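# Press the kettle handle button to pop the lid

## Task

Push down the button on top of the kettle's handle until the lid flips open, with the kettle still upright. At the end the hand must be clear of the kettle and the button must have risen again. The tumbler, the pink cup, the carton, the white mug and the steel pot must all still be upright.

## Robot and tools

ROBOT. There are two six-joint arms, left_arm and right_arm. Each has a two-finger parallel gripper and a wrist camera. The fingers point along the gripper's +z axis and open and close along its y axis. end_effector_position is the spot between the finger pads, roughly 1 cm short of the fingertips. The wrist-camera cable counts as part of the hand if it touches something.

FRAME. All positions, orientations and targets use the scene frame. Its origin is at table-top height, halfway between the arms' nominal bases. +x points out over the table, +z points up, and +y points toward left_arm. Arm names do not match left and right in the images. The measured bases are: left_arm at (-0.021, +0.327, 0) m with quat_wxyz (+1.000, 0, 0, -0.021); right_arm at (-0.009, -0.282, 0) m with quat_wxyz (+1.000, 0, 0, -0.002). Reported hand poses can be off by a few cm, more at long reach.

ROW FORMAT. Every commanded row has 16 numbers, even if only one arm moves. The first 8 are for left_arm: x, y, z, qw, qx, qy, qz, opening. The next 8 are the same for right_arm. x, y, z is an absolute position for end_effector_position, in metres. qw..qz is an absolute orientation quaternion, w first. Both are in the scene frame, so together they make a pose, not an offset. The opening runs from -1 (closed) to +1 (fully open, 0.094 m). An opening of 0 is a real command, not a 'no change'.

To keep an arm still, resend its pose from the last result on every call, with the opening you want. Repeating its measured pose can ease off an ongoing press. To hold an orientation, repeat the same quaternion you sent before, not the drifted reported one.

execute_actions(actions, cameras). actions is a list of actions. Each action is a table of up to 15 rows, one per 1/30 s control step, and lasts 0.5 s. If a table is shorter than 15 rows, its last row is held for the remaining steps. A target more than 0.6 m from its gripper's position at the start of that action, along any gripper axis, is refused for both arms. If the first action fails this check, or any action is malformed, the whole call is refused. cameras is a list of names, ["all"] or []. Images come back only if you ask for them or send an empty actions list. An empty list also reports the scene number and fuller status.

move(target, speed, blend, opening_speed, grip_force, blocking, cameras). target is one 16-number row or a list of up to 15 rows, each an absolute pose pair as above. There is no 0.6 m check. Each gripper travels a straight line from its current Hand target, turning the short way round. Paths do not avoid obstacles or the other arm. Options:
- speed: m/s, 0.002 to 2.9, default 0.25. Turning is capped at twice this in rad/s. Give one number, or one per target.
- blend: corner rounding in m for a list. The default 0 stops at each target.
- opening_speed: how fast the opening changes, per second on the -1..+1 scale, at least 0.2.
- grip_force: newtons per pad, 10 to 50. It stays set until you change it. Lower values close slowly.
- blocking=false: the call returns after about 0.5 s while the motion continues. A new move replaces the running one.
Every move ends within 10 s, stopping short if needed. The extra line move: gives how it ended: done, off_target, moving, held or fault. limits=paced means a pose was clipped; limits=held means a check withheld steps. Faster moves lag and overshoot more, especially with a nearly straight arm. Avoid paths that pass close to an arm's own base; go around it instead.

wait(seconds): 0 to 10 s. Each arm keeps its last command, and a running move carries on. stop(): brakes a running move to rest. zoom_image(camera, region): region is [x0, y0, x1, y1] in pixels of that camera's latest image, at most 504 wide and 504 high. read_manual(section="licences"): returns licence text only. finished_scene(scene): ends the current scene for good; give the current scene number.

CAMERAS. cam_high, cam_low, cam_left_wrist and cam_right_wrist are all 896x504.

RESULTS. Each arm's result reports:
- end_effector_position and end_effector_quat_wxyz.
- Hand target: where the arm is actually being sent, which can fall short of your command.
- Tool commands.
- grip_measured: the measured opening on the command scale. It reads a little wide when empty.
- grip_effort_nm: gripper motor effort; negative means closing. It is not pad force.
- Joint positions, joint velocities ("within noise" means still), joint torques and motor temperatures.
Results from execute_actions also list step readings.

CONTROLLER. Each step, the commanded orientation is clipped to within 40 degrees of the measured one. Position is then favoured over orientation. A single action may not reach its target. Friction and weight can leave a hand resting a few cm off target with no contact.

CAUTIONS. Press the button gently: approach slowly and aim only a little past the point of contact. Faster moves and deeper targets push harder. Then lift clear so the button springs back up. Do not tip the kettle or bump the other items, and let nothing fall off the table. Keep the arms, grippers and wrist cameras away from each other, and keep cables away from objects. Loose objects may be nudged now and then. Motors heat up when holding loads, when stretched out, or when pushing toward unreachable poses. At 75 °C a MOTOR HOT line appears. At 90 °C that arm folds up and stops working. At 100 °C it goes limp and falls.

Each tool is called after "Call:" by a JSON object that holds its "name" and its "arguments", one argument or row to a line.

## Session

Call:
{"name": "execute_actions", "arguments": {
  "actions": []
}}

Scene clock: 0.00 s.
left_arm: end_effector_position=(+0.2208, +0.2112, +0.2815) grip_measured=+1.000 grip_effort_nm=n/a end_effector_quat_wxyz=(+0.506, +0.026, +0.860, -0.059) | right_arm: end_effector_position=(+0.2946, -0.2310, +0.3211) grip_measured=+1.000 grip_effort_nm=n/a end_effector_quat_wxyz=(+0.733, -0.055, +0.664, -0.137)
Joint positions: left_arm=[-0.794 0.807 0.974 -0.786 -0.59 -0.464 0.094] | right_arm=[0.501 0.721 0.476 0.38 0.596 -0.344 0.094]
Joint velocities: within noise
Joint torques (N m): no reading
Motor temperatures (°C): left_arm=[26 33 31 31 27 26 26] | right_arm=[25 31 33 32 30 27 25]
Heat: left arm: 33 °C; right arm: 33 °C.
Hand target: left_arm +0.2193, +0.2139, +0.2815; +0.505, +0.026, +0.861, -0.056 | right_arm +0.2928, -0.2318, +0.3306; +0.741, -0.049, +0.657, -0.133
Tool commands: left_gripper/opening=+1.0 right_gripper/opening=+1.0

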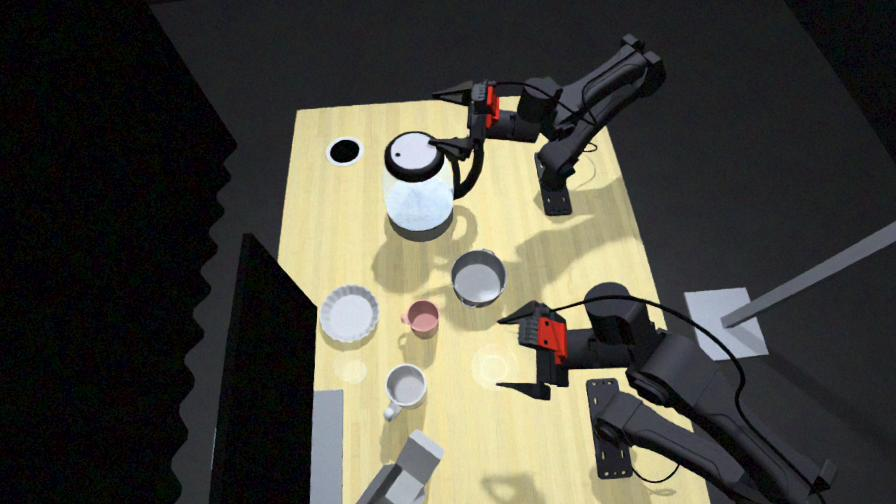

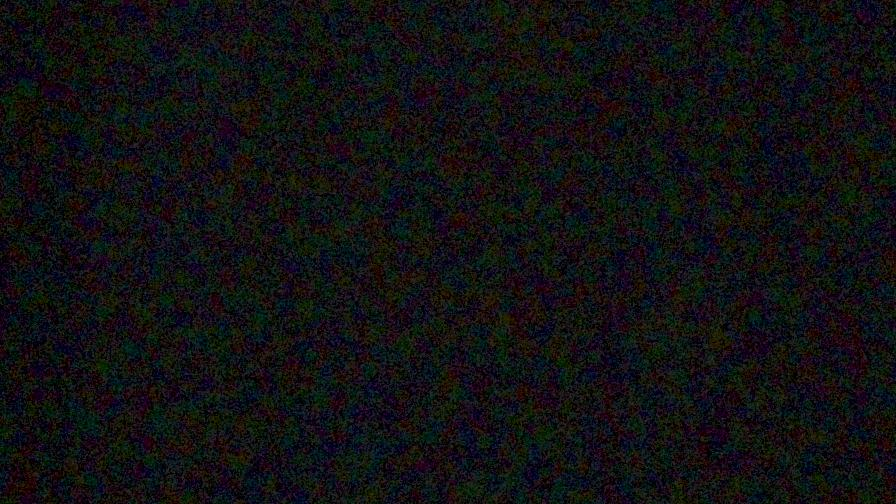

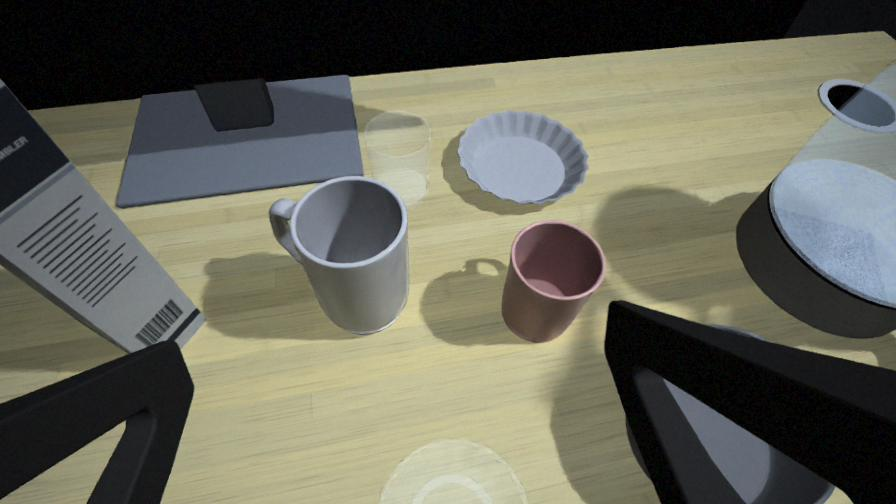

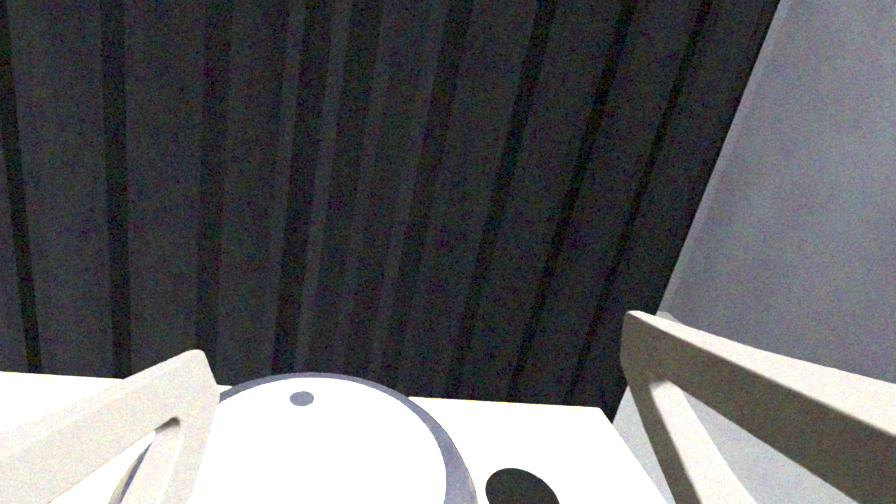

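Call:
{"name": "zoom_image", "arguments": {
  "camera": "cam_high",
  "region": [320, 80, 560, 260]
}}

Call:
{"name": "zoom_image", "arguments": {
  "camera": "cam_right_wrist",
  "region": [0, 254, 504, 504]
}}

Scaled by 2.100 from the camera's 896x504 image, which has a finer 1280x720 frame.

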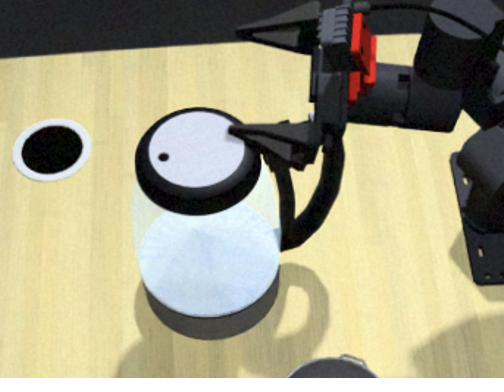

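Scaled by 1.000.

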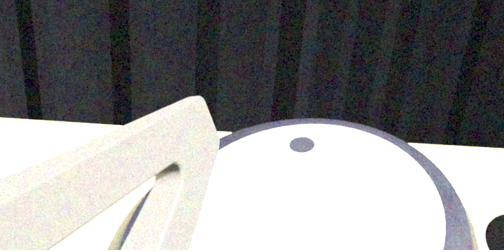

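Call:
{"name": "move", "arguments": {
  "target": [0.2208,0.2112,0.2815,0.506,0.026,0.860,-0.059,1, 0.17,-0.22,0.37,0.5,0,0.866,0,-1],
  "cameras": ["all"]
}}

Scene clock: 39.60 s.
left_arm: end_effector_position=(+0.2208, +0.2112, +0.2815) grip_measured=+1.000 grip_effort_nm=0.00 end_effector_quat_wxyz=(+0.506, +0.026, +0.860, -0.059) | right_arm: end_effector_position=(+0.1705, -0.2149, +0.3596) grip_measured=-0.997 grip_effort_nm=-0.19 end_effector_quat_wxyz=(+0.489, -0.017, +0.872, +0.001)
Joint positions: left_arm=[-0.794 0.807 0.974 -0.786 -0.59 -0.464 0.094] | right_arm=[1.173 0.913 1.495 -1.563 0.891 0.843 0]
Joint torques (N m): left_arm=[-0.18 -0.1 6.52 1.97 -0.17 0.01] | right_arm=[0.31 0.42 7.34 1.1 0.66 0.19]
Motor temperatures (°C): left_arm=[26 33 33 37 27 26 26] | right_arm=[25 31 35 36 30 27 25]
Heat: left arm: 37 °C; right arm: 36 °C.
Hand target: left_arm +0.2207, +0.2112, +0.2815; +0.506, +0.026, +0.860, -0.059 | right_arm +0.1706, -0.2203, +0.3696; +0.500, -0.004, +0.866, +0.007
Off the commanded pose: left_arm 0.000 m, 0 deg | right_arm 0.012 m, 2 deg.
joint sent to its limit (right arm) — joint 4 (wrist pitch), lower limit. The joint targets still meet the commanded pose.
move: off_target (right_arm)

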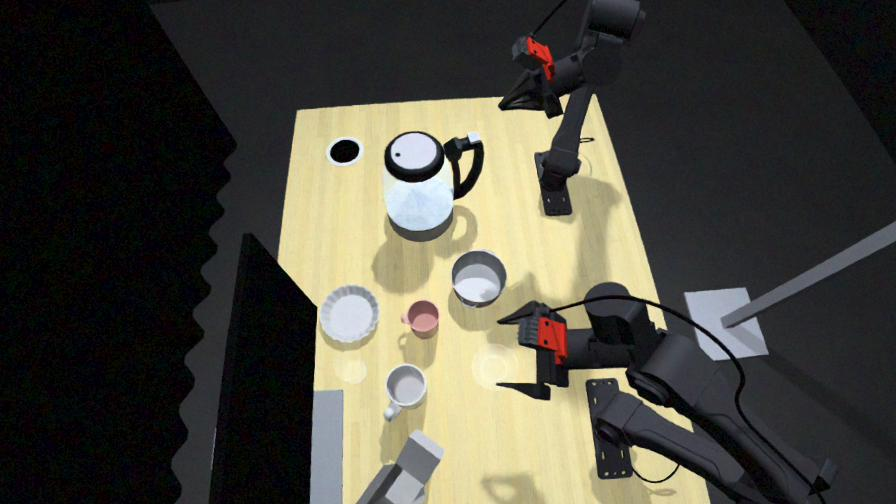

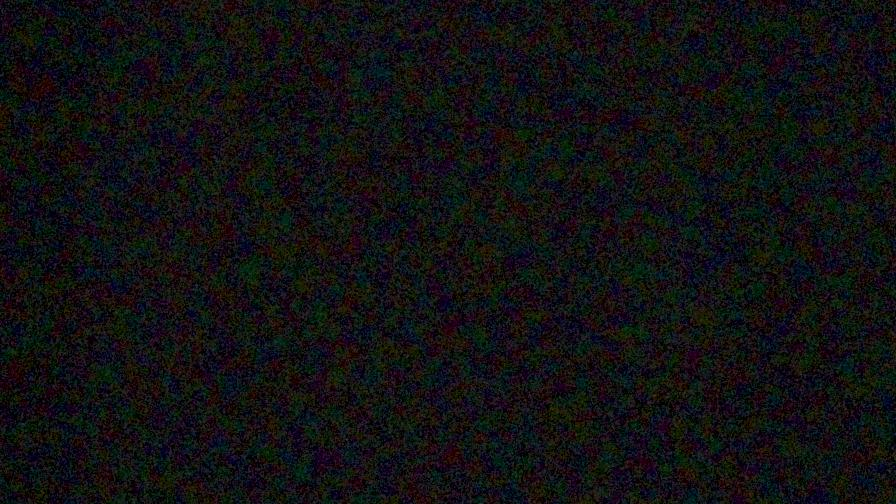

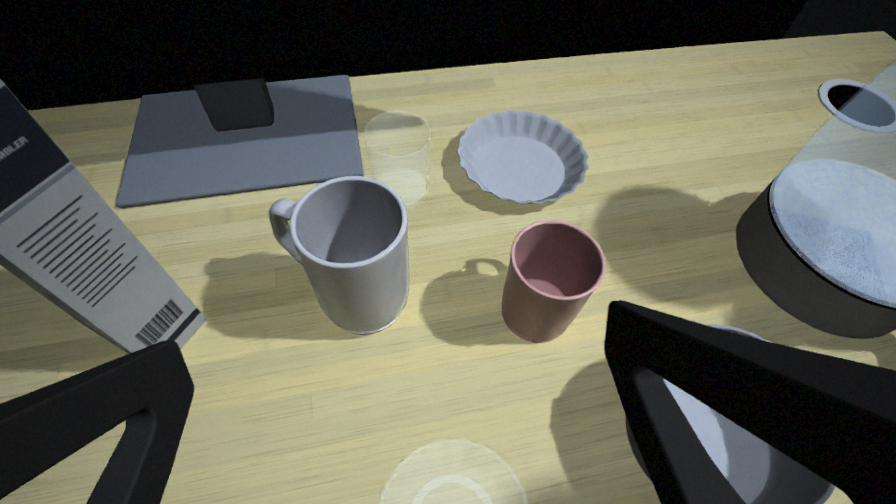

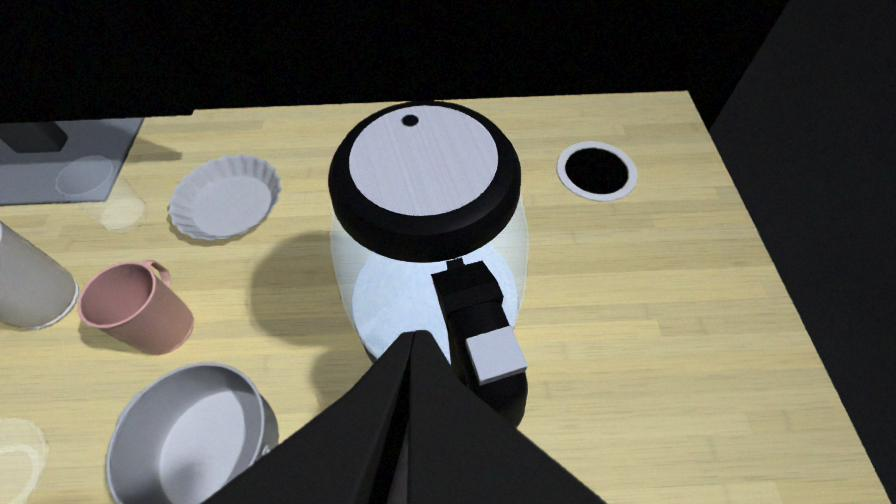

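Call:
{"name": "zoom_image", "arguments": {
  "camera": "cam_right_wrist",
  "region": [320, 220, 600, 440]
}}

Call:
{"name": "zoom_image", "arguments": {
  "camera": "cam_high",
  "region": [360, 100, 520, 260]
}}

Scaled by 1.800 from the camera's 896x504 image, which has a finer 1280x720 frame.

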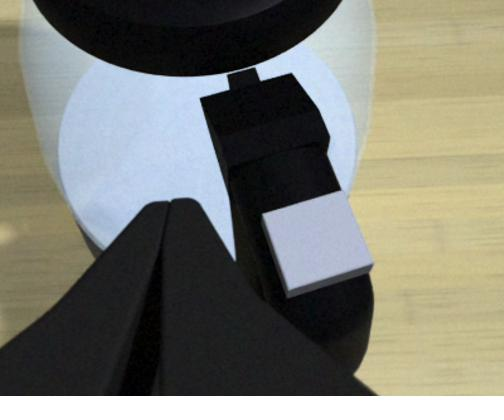

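Scaled by 3.150 from the camera's 896x504 image, which has a finer 1280x720 frame.

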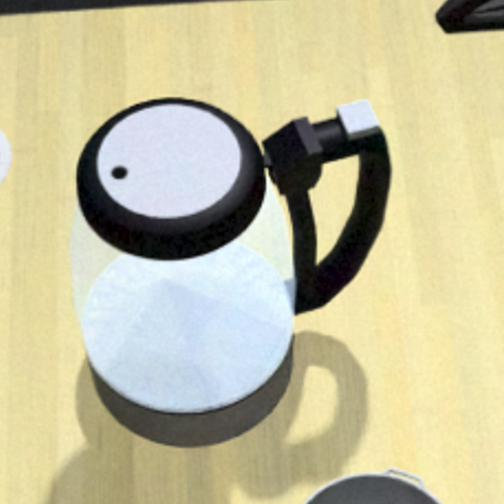

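Call:
{"name": "move", "arguments": {
  "target": [
    [0.2208,0.2112,0.2815,0.506,0.026,0.860,-0.059,1, 0.30,-0.23,0.39,0.4213,-0.0711,0.9035,0.0332,-1],
    [0.2208,0.2112,0.2815,0.506,0.026,0.860,-0.059,1, 0.20,-0.25,0.34,0.258,-0.0758,0.9629,0.0203,-1]
  ],
  "cameras": ["all"]
}}

Scene clock: 84.07 s.
left_arm: end_effector_position=(+0.2208, +0.2112, +0.2815) grip_measured=+1.000 grip_effort_nm=0.00 end_effector_quat_wxyz=(+0.506, +0.026, +0.860, -0.059) | right_arm: end_effector_position=(+0.2005, -0.2500, +0.3426) grip_measured=-0.997 grip_effort_nm=-0.19 end_effector_quat_wxyz=(+0.304, -0.071, +0.950, +0.022)
Joint positions: left_arm=[-0.794 0.807 0.974 -0.786 -0.59 -0.464 0.094] | right_arm=[0.152 1.111 1.733 -1.574 0.001 0 0]
Joint torques (N m): left_arm=[-0.02 -0.12 6.27 1.95 -0.2 0.02] | right_arm=[-0.44 -1.32 4.25 1.39 -0.1 -0.06]
Heat: left arm: 39 °C; right arm: 35 °C.
Hand target: left_arm +0.2207, +0.2112, +0.2815; +0.506, +0.026, +0.860, -0.059 | right_arm +0.2003, -0.2499, +0.3394; +0.300, -0.075, +0.951, +0.023
Off the commanded pose: left_arm 0.000 m, 0 deg | right_arm 0.003 m, 5 deg.
joint read past its limit (right arm) — joint 4 (wrist pitch), lower limit.
joint sent to its limit (right arm) — joint 4 (wrist pitch), lower limit. The joint targets are off in orientation, not in position.
move: off_target (right_arm)

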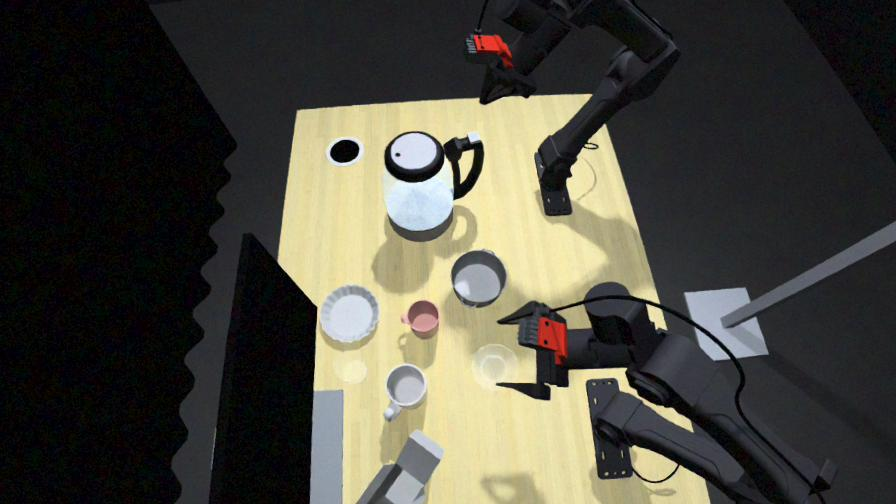

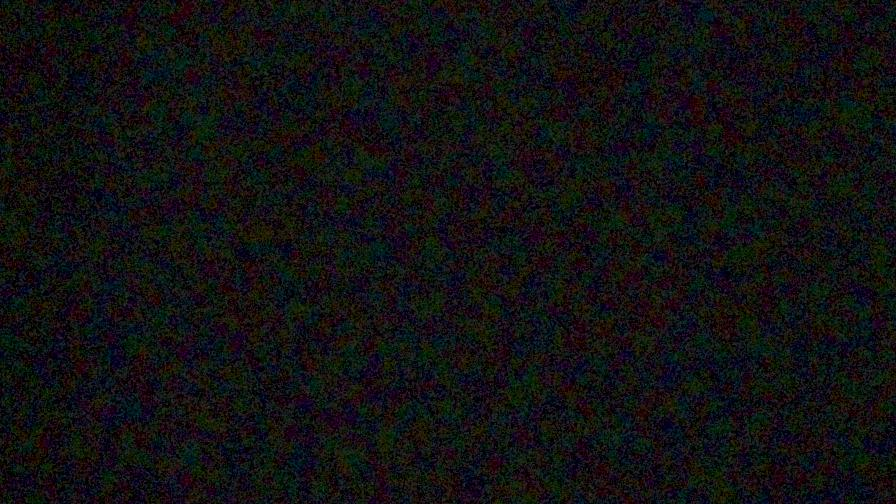

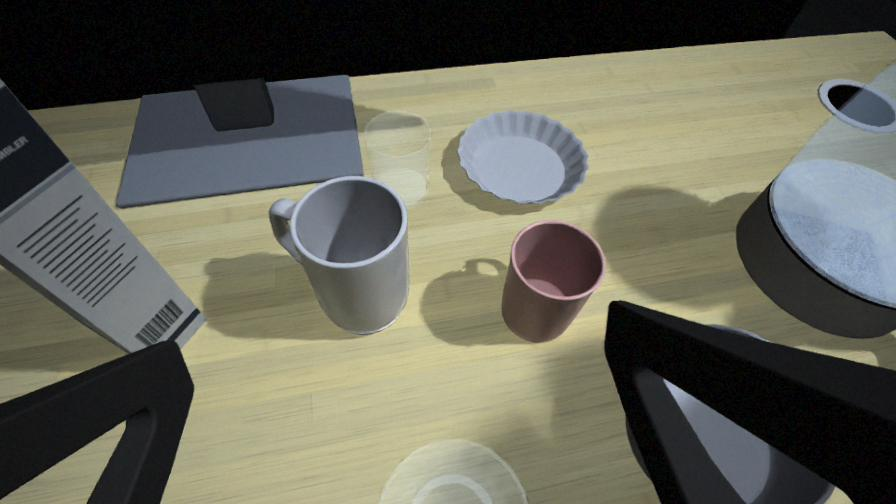

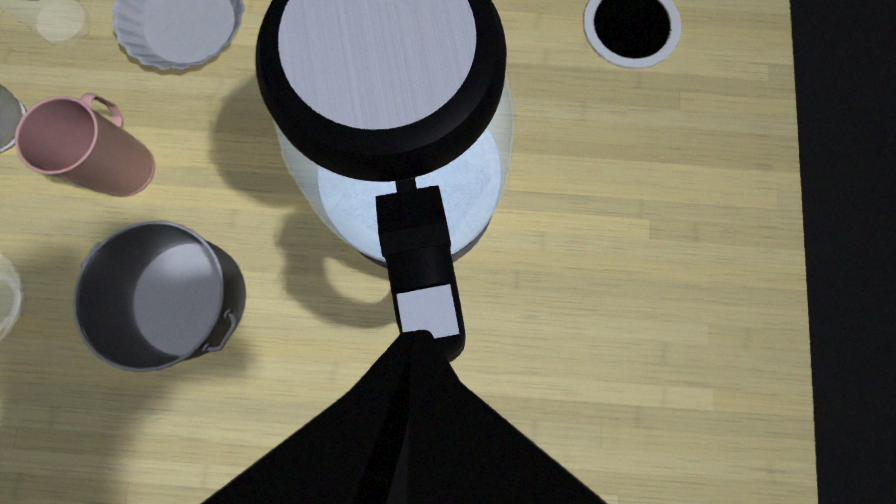

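Call:
{"name": "move", "arguments": {
  "target": [0.2208,0.2112,0.2815,0.506,0.026,0.860,-0.059,1, 0.213,-0.248,0.272,0.341,-0.0738,0.9368,0.0268,-1],
  "cameras": ["cam_high","cam_right_wrist"]
}}

Scene clock: 104.10 s.
left_arm: end_effector_position=(+0.2208, +0.2112, +0.2815) grip_measured=+1.000 grip_effort_nm=0.00 end_effector_quat_wxyz=(+0.506, +0.026, +0.860, -0.059) | right_arm: end_effector_position=(+0.2128, -0.2480, +0.2733) grip_measured=-0.997 grip_effort_nm=-0.19 end_effector_quat_wxyz=(+0.335, -0.070, +0.939, +0.026)
Joint positions: left_arm=[-0.794 0.807 0.974 -0.786 -0.59 -0.464 0.094] | right_arm=[0.15 0.906 1.259 -1.238 -0.003 -0.001 0]
Joint torques (N m): left_arm=[-0.17 -0.18 6.16 2.02 -0.21 0.02] | right_arm=[-0.46 -1.92 4.86 1.65 -0.11 -0.06]
Heat: left arm: 40 °C; right arm: 34 °C.
Hand target: left_arm +0.2207, +0.2112, +0.2815; +0.506, +0.026, +0.860, -0.059 | right_arm +0.2130, -0.2479, +0.2720; +0.341, -0.074, +0.937, +0.027
Off the commanded pose: left_arm 0.000 m, 0 deg | right_arm 0.001 m, 1 deg.
move: done
Images, in order (width x height): cam_high 896x504, cam_right_wrist 896x504.

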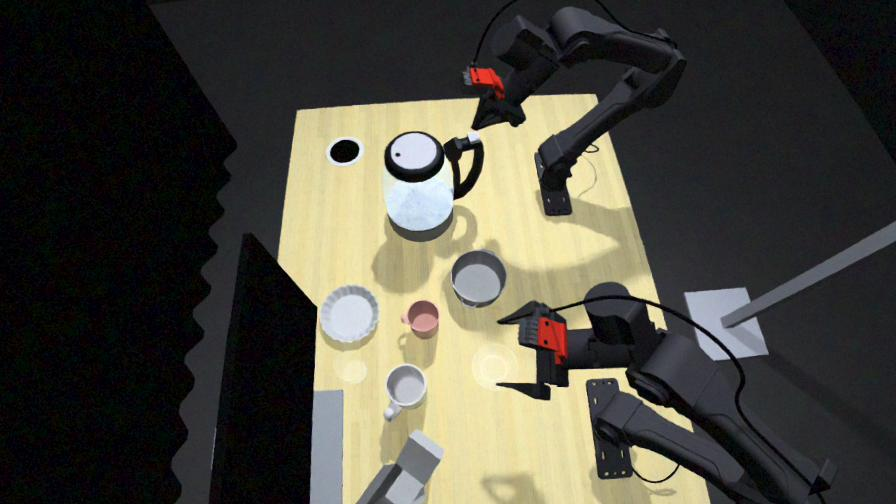

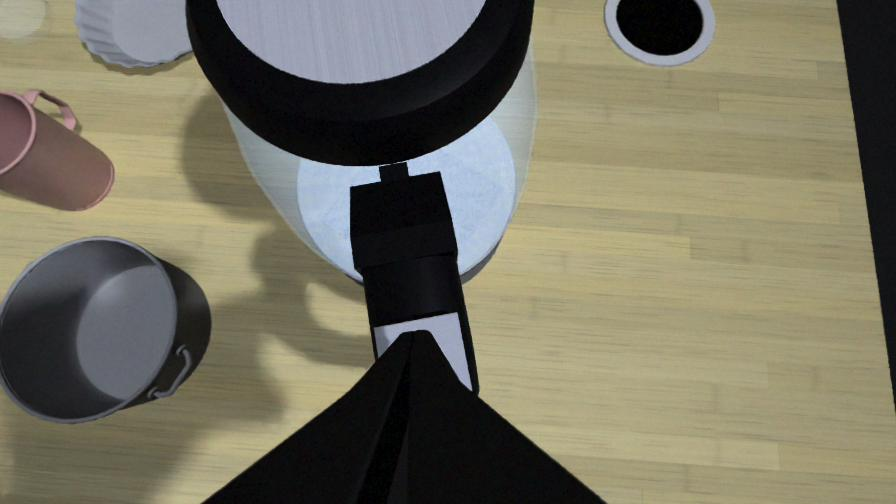

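Call:
{"name": "move", "arguments": {
  "target": [0.2208,0.2112,0.2815,0.506,0.026,0.860,-0.059,1, 0.213,-0.248,0.252,0.341,-0.0738,0.9368,0.0268,-1],
  "cameras": ["cam_high","cam_right_wrist"],
  "speed": 0.05
}}

Scene clock: 109.63 s.
left_arm: end_effector_position=(+0.2208, +0.2112, +0.2815) grip_measured=+1.000 grip_effort_nm=0.00 end_effector_quat_wxyz=(+0.506, +0.026, +0.860, -0.059) | right_arm: end_effector_position=(+0.2133, -0.2479, +0.2546) grip_measured=-0.997 grip_effort_nm=-0.19 end_effector_quat_wxyz=(+0.339, -0.070, +0.938, +0.026)
Joint positions: left_arm=[-0.794 0.807 0.974 -0.786 -0.59 -0.464 0.094] | right_arm=[0.15 0.862 1.156 -1.171 -0.003 -0.001 0]
Joint torques (N m): left_arm=[-0.12 -0.16 6.27 2.01 -0.22 0.04] | right_arm=[-0.47 -1.39 5.09 1.61 -0.11 -0.06]
Heat: left arm: 40 °C; right arm: 35 °C.
Hand target: left_arm +0.2207, +0.2112, +0.2815; +0.506, +0.026, +0.860, -0.059 | right_arm +0.2130, -0.2480, +0.2519; +0.341, -0.074, +0.937, +0.027
Off the commanded pose: left_arm 0.000 m, 0 deg | right_arm 0.003 m, 1 deg.
move: done
Images, in order (width x height): cam_high 896x504, cam_right_wrist 896x504.

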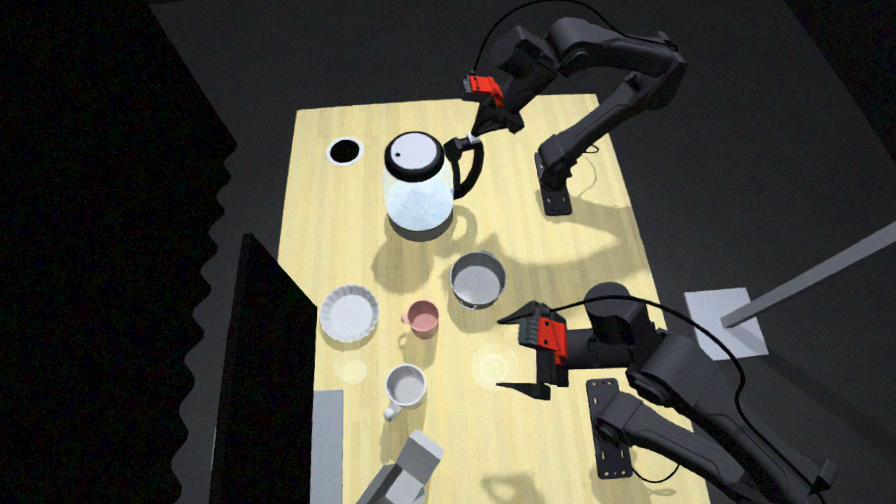

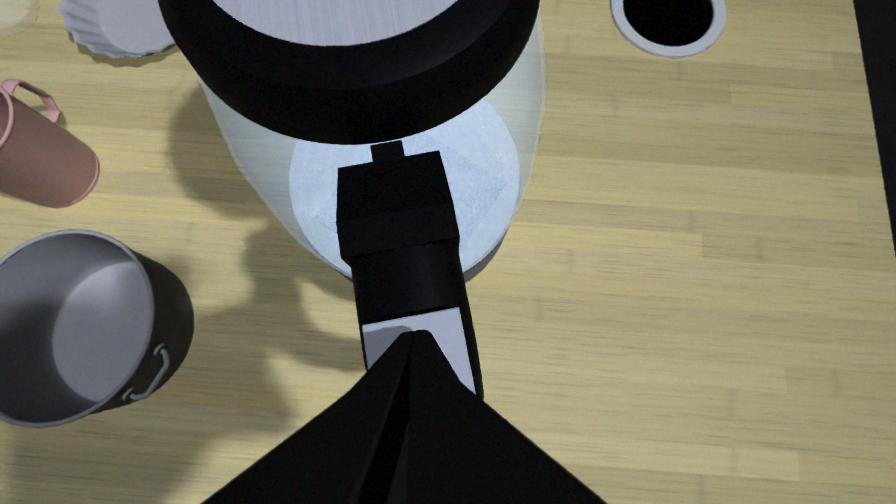

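Call:
{"name": "move", "arguments": {
  "target": [0.2208,0.2112,0.2815,0.506,0.026,0.860,-0.059,1, 0.213,-0.248,0.246,0.341,-0.0738,0.9368,0.0268,-1],
  "cameras": ["cam_high","cam_right_wrist"],
  "speed": 0.02
}}

Scene clock: 114.17 s.
left_arm: end_effector_position=(+0.2208, +0.2112, +0.2815) grip_measured=+1.000 grip_effort_nm=0.00 end_effector_quat_wxyz=(+0.506, +0.026, +0.860, -0.059) | right_arm: end_effector_position=(+0.2158, -0.2475, +0.2536) grip_measured=-0.997 grip_effort_nm=-0.19 end_effector_quat_wxyz=(+0.349, -0.070, +0.934, +0.027)
Joint positions: left_arm=[-0.794 0.807 0.974 -0.786 -0.59 -0.464 0.094] | right_arm=[0.15 0.847 1.132 -1.14 -0.003 -0.001 0]
Joint torques (N m): left_arm=[-0.06 -0.2 6.32 2 -0.19 0.04] | right_arm=[-0.49 -1.02 4.78 1.49 -0.11 -0.06]
Heat: left arm: 40 °C; right arm: 35 °C.
Hand target: left_arm +0.2207, +0.2112, +0.2815; +0.506, +0.026, +0.860, -0.059 | right_arm +0.2130, -0.2479, +0.2461; +0.341, -0.074, +0.937, +0.027
Off the commanded pose: left_arm 0.000 m, 0 deg | right_arm 0.008 m, 1 deg.
move: done
Images, in order (width x height): cam_high 896x504, cam_right_wrist 896x504.

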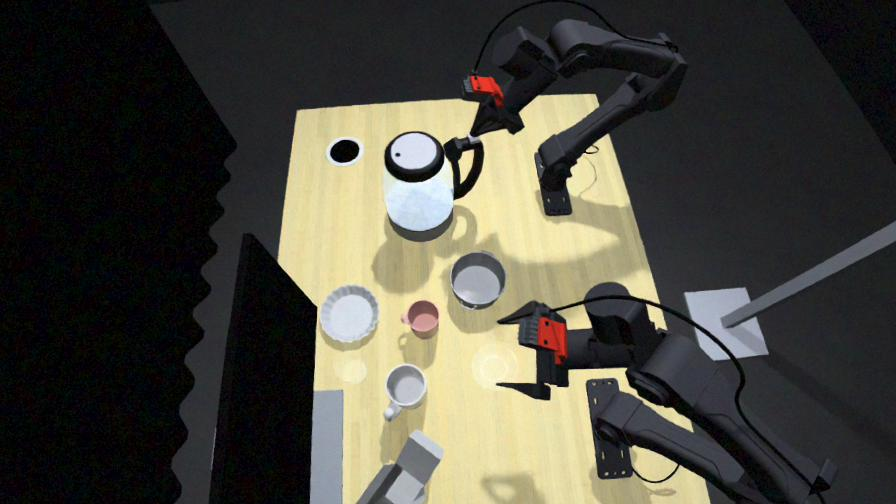

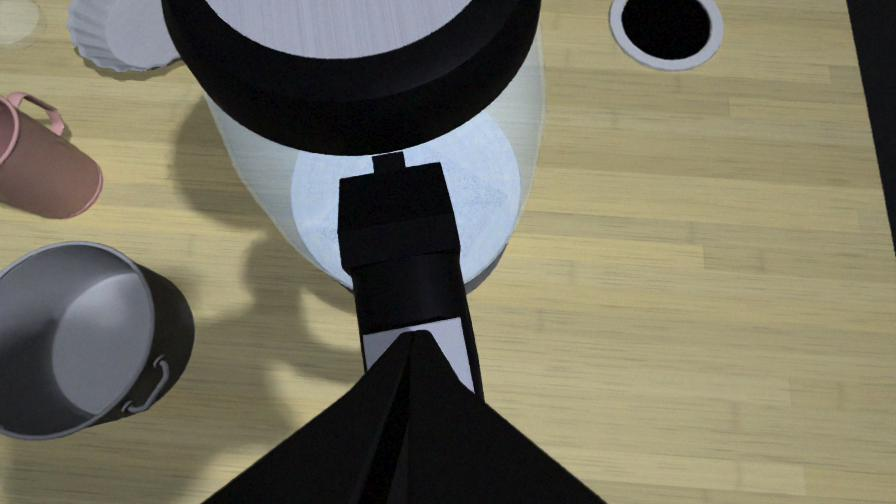

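Call:
{"name": "move", "arguments": {
  "target": [0.2208,0.2112,0.2815,0.506,0.026,0.860,-0.059,1, 0.21,-0.248,0.240,0.341,-0.0738,0.9368,0.0268,-1],
  "cameras": ["cam_high","cam_right_wrist"],
  "speed": 0.02
}}

Scene clock: 117.90 s.
left_arm: end_effector_position=(+0.2208, +0.2112, +0.2815) grip_measured=+1.000 grip_effort_nm=0.00 end_effector_quat_wxyz=(+0.506, +0.026, +0.860, -0.059) | right_arm: end_effector_position=(+0.2159, -0.2474, +0.2532) grip_measured=-0.997 grip_effort_nm=-0.19 end_effector_quat_wxyz=(+0.361, -0.069, +0.930, +0.028)
Joint positions: left_arm=[-0.794 0.807 0.974 -0.786 -0.59 -0.464 0.094] | right_arm=[0.15 0.823 1.106 -1.114 -0.003 -0.001 0]
Joint torques (N m): left_arm=[-0.17 -0.1 6.31 1.99 -0.22 0.07] | right_arm=[-0.21 -0.57 4.41 1.35 -0.09 -0.03]
Heat: left arm: 40 °C; right arm: 35 °C.
Hand target: left_arm +0.2207, +0.2112, +0.2815; +0.506, +0.026, +0.860, -0.059 | right_arm +0.2100, -0.2480, +0.2402; +0.341, -0.074, +0.937, +0.027
Off the commanded pose: left_arm 0.000 m, 0 deg | right_arm 0.014 m, 2 deg.
move: off_target (right_arm)
Images, in order (width x height): cam_high 896x504, cam_right_wrist 896x504.

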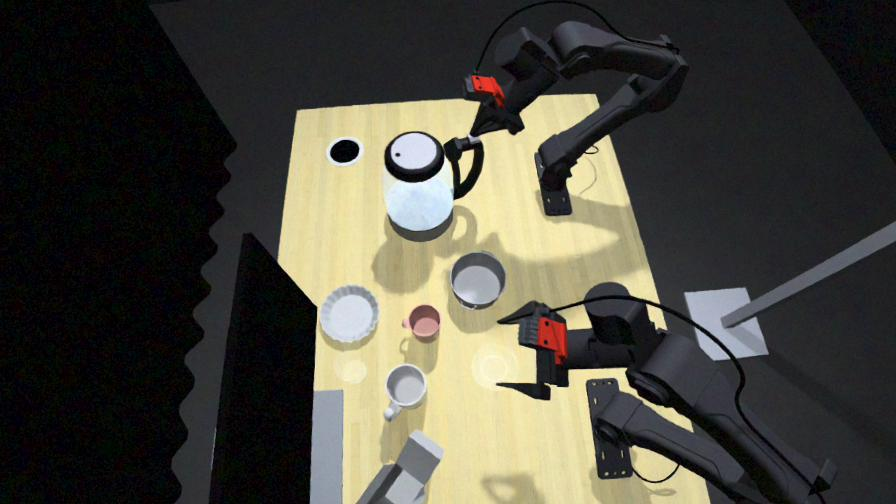

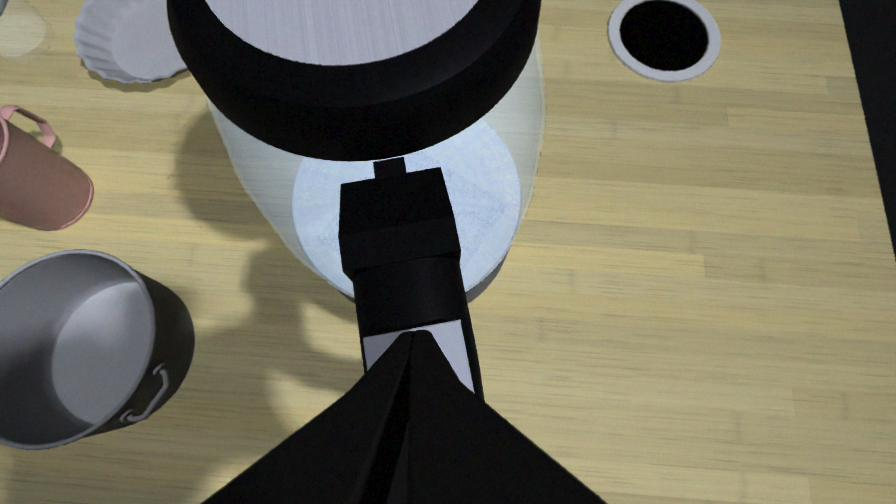

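Call:
{"name": "move", "arguments": {
  "target": [0.2208,0.2112,0.2815,0.506,0.026,0.860,-0.059,1, 0.208,-0.248,0.232,0.341,-0.0738,0.9368,0.0268,-1],
  "cameras": ["cam_high","cam_right_wrist"],
  "speed": 0.02
}}

Scene clock: 121.83 s.
left_arm: end_effector_position=(+0.2208, +0.2112, +0.2815) grip_measured=+1.000 grip_effort_nm=0.00 end_effector_quat_wxyz=(+0.506, +0.026, +0.860, -0.059) | right_arm: end_effector_position=(+0.2175, -0.2472, +0.2527) grip_measured=-0.997 grip_effort_nm=-0.19 end_effector_quat_wxyz=(+0.375, -0.069, +0.924, +0.029)
Joint positions: left_arm=[-0.794 0.807 0.974 -0.786 -0.59 -0.464 0.094] | right_arm=[0.15 0.798 1.075 -1.076 -0.003 -0.001 0]
Joint torques (N m): left_arm=[-0.34 -0.16 6.06 2 -0.3 0.04] | right_arm=[-0.02 0.08 3.97 1.14 -0.07 -0.02]
Heat: left arm: 40 °C; right arm: 34 °C.
Hand target: left_arm +0.2207, +0.2112, +0.2815; +0.506, +0.026, +0.860, -0.059 | right_arm +0.2080, -0.2480, +0.2327; +0.341, -0.074, +0.937, +0.027
Off the commanded pose: left_arm 0.000 m, 0 deg | right_arm 0.023 m, 4 deg.
move: off_target (right_arm)
Images, in order (width x height): cam_high 896x504, cam_right_wrist 896x504.

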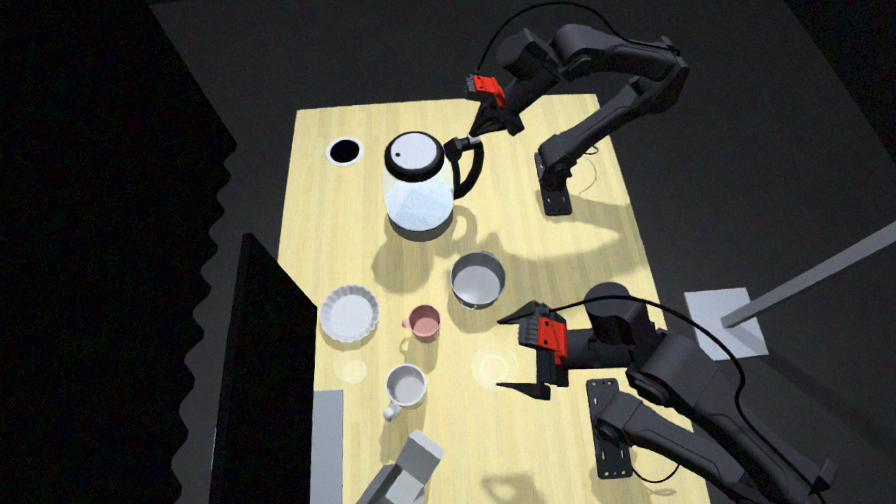

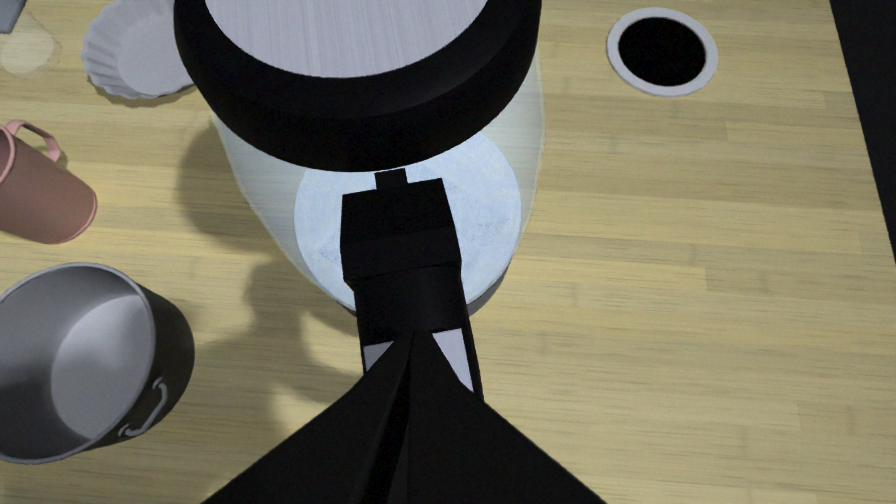

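Call:
{"name": "move", "arguments": {
  "target": [
    [0.2208,0.2112,0.2815,0.506,0.026,0.860,-0.059,1, 0.205,-0.249,0.262,0.325,-0.0738,0.942,0.0258,-1],
    [0.2208,0.2112,0.2815,0.506,0.026,0.860,-0.059,1, 0.202,-0.249,0.237,0.315,-0.0738,0.9455,0.0248,-1]
  ],
  "cameras": ["cam_high","cam_right_wrist"],
  "speed": 0.04
}}

Scene clock: 128.33 s.
left_arm: end_effector_position=(+0.2208, +0.2112, +0.2815) grip_measured=+1.000 grip_effort_nm=0.00 end_effector_quat_wxyz=(+0.506, +0.026, +0.860, -0.059) | right_arm: end_effector_position=(+0.2091, -0.2484, +0.2530) grip_measured=-0.997 grip_effort_nm=-0.19 end_effector_quat_wxyz=(+0.342, -0.070, +0.937, +0.027)
Joint positions: left_arm=[-0.794 0.807 0.974 -0.786 -0.59 -0.464 0.094] | right_arm=[0.15 0.839 1.139 -1.172 -0.003 -0.001 0]
Joint torques (N m): left_arm=[-0.06 -0.14 6.13 1.97 -0.25 -0.01] | right_arm=[0.02 -0.16 4.1 1.22 -0.06 0]
Heat: left arm: 40 °C; right arm: 34 °C.
Hand target: left_arm +0.2207, +0.2112, +0.2815; +0.506, +0.026, +0.860, -0.059 | right_arm +0.2020, -0.2490, +0.2374; +0.315, -0.074, +0.946, +0.025
Off the commanded pose: left_arm 0.000 m, 0 deg | right_arm 0.017 m, 3 deg.
move: off_target (right_arm)
Images, in order (width x height): cam_high 896x504, cam_right_wrist 896x504.

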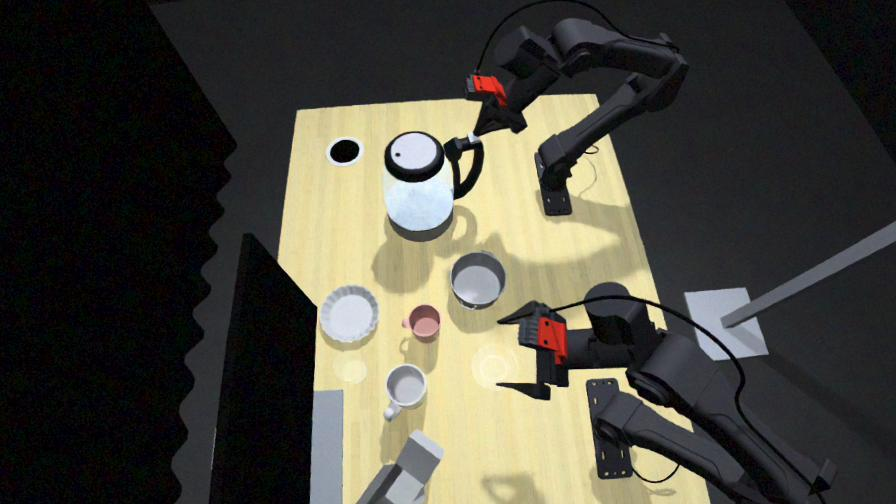

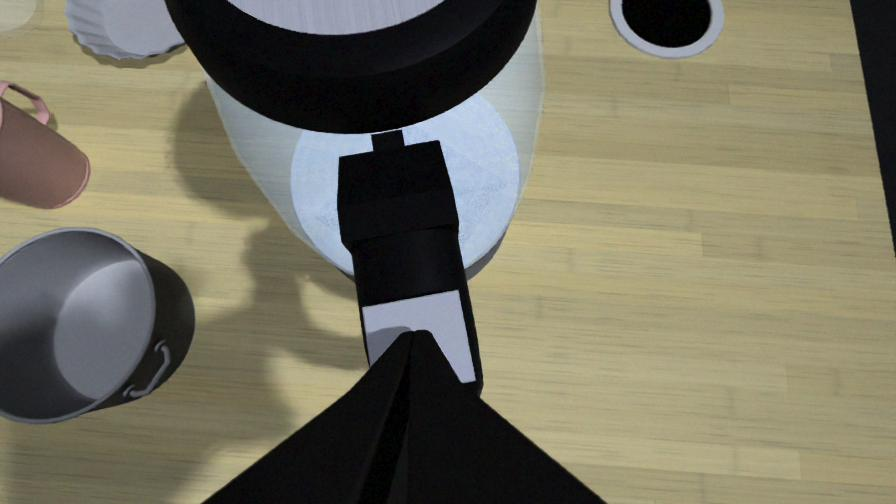

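Call:
{"name": "move", "arguments": {
  "target": [0.2208,0.2112,0.2815,0.506,0.026,0.860,-0.059,1, 0.198,-0.249,0.222,0.315,-0.0738,0.9455,0.0248,-1],
  "cameras": ["cam_high","cam_right_wrist"],
  "speed": 0.04
}}

Scene clock: 131.37 s.
left_arm: end_effector_position=(+0.2208, +0.2112, +0.2815) grip_measured=+1.000 grip_effort_nm=0.00 end_effector_quat_wxyz=(+0.506, +0.026, +0.860, -0.059) | right_arm: end_effector_position=(+0.2112, -0.2481, +0.2494) grip_measured=-0.997 grip_effort_nm=-0.19 end_effector_quat_wxyz=(+0.364, -0.069, +0.928, +0.028)
Joint positions: left_arm=[-0.794 0.807 0.974 -0.786 -0.59 -0.464 0.094] | right_arm=[0.15 0.793 1.079 -1.109 -0.003 -0.001 0]
Joint torques (N m): left_arm=[-0.16 -0.23 6.22 2.03 -0.23 0.01] | right_arm=[0.43 0.72 3.43 0.93 -0.02 0.03]
Heat: left arm: 40 °C; right arm: 34 °C.
Hand target: left_arm +0.2207, +0.2112, +0.2815; +0.506, +0.026, +0.860, -0.059 | right_arm +0.1979, -0.2491, +0.2235; +0.315, -0.074, +0.946, +0.025
Off the commanded pose: left_arm 0.000 m, 0 deg | right_arm 0.030 m, 6 deg.
move: off_target (right_arm)
Images, in order (width x height): cam_high 896x504, cam_right_wrist 896x504.

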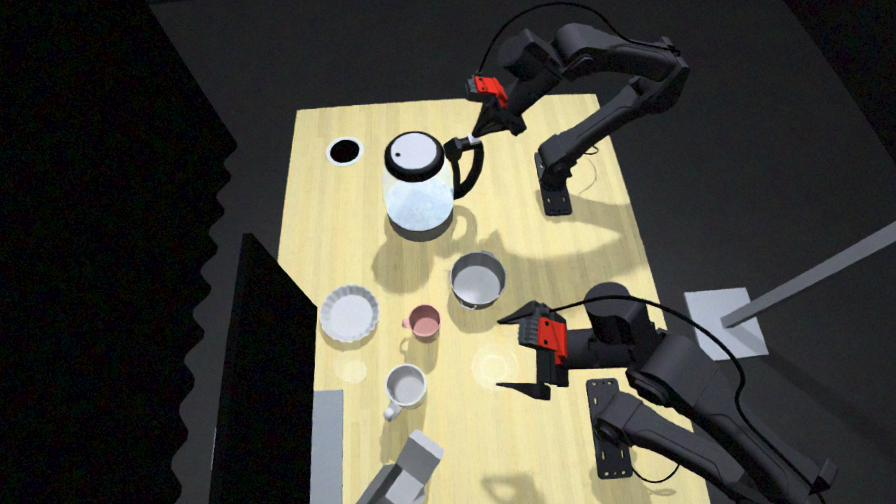

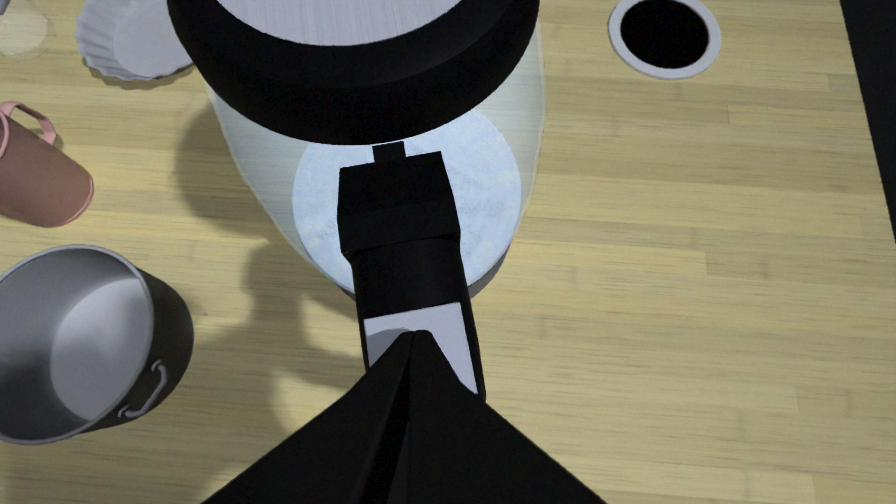

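Call:
{"name": "move", "arguments": {
  "target": [0.2208,0.2112,0.2815,0.506,0.026,0.860,-0.059,1, 0.195,-0.249,0.21,0.31,-0.0738,0.947,0.0248,-1],
  "cameras": ["cam_high","cam_right_wrist"],
  "speed": 0.04
}}

Scene clock: 134.67 s.
left_arm: end_effector_position=(+0.2208, +0.2112, +0.2815) grip_measured=+1.000 grip_effort_nm=0.00 end_effector_quat_wxyz=(+0.506, +0.026, +0.860, -0.059) | right_arm: end_effector_position=(+0.2132, -0.2470, +0.2460) grip_measured=-0.997 grip_effort_nm=-0.19 end_effector_quat_wxyz=(+0.375, -0.071, +0.924, +0.030)
Joint positions: left_arm=[-0.794 0.807 0.974 -0.786 -0.59 -0.464 0.094] | right_arm=[0.154 0.771 1.042 -1.07 -0.003 -0.001 0]
Joint torques (N m): left_arm=[-0.12 -0.35 6.11 2.02 -0.2 0.03] | right_arm=[0.38 1.06 2.96 0.72 0 0.07]
Heat: left arm: 40 °C; right arm: 34 °C.
Hand target: left_arm +0.2207, +0.2112, +0.2815; +0.506, +0.026, +0.860, -0.059 | right_arm +0.1952, -0.2491, +0.2126; +0.310, -0.074, +0.947, +0.025
Off the commanded pose: left_arm 0.000 m, 0 deg | right_arm 0.040 m, 8 deg.
move: off_target (right_arm)
Images, in order (width x height): cam_high 896x504, cam_right_wrist 896x504.

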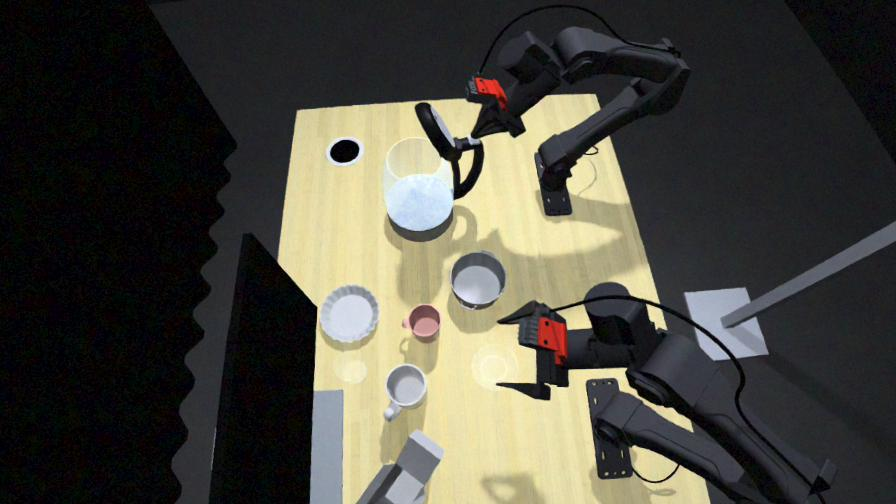

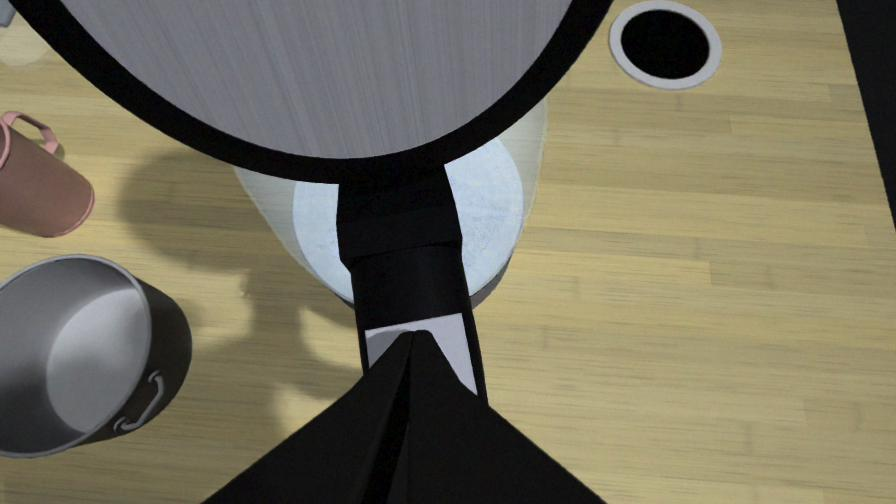

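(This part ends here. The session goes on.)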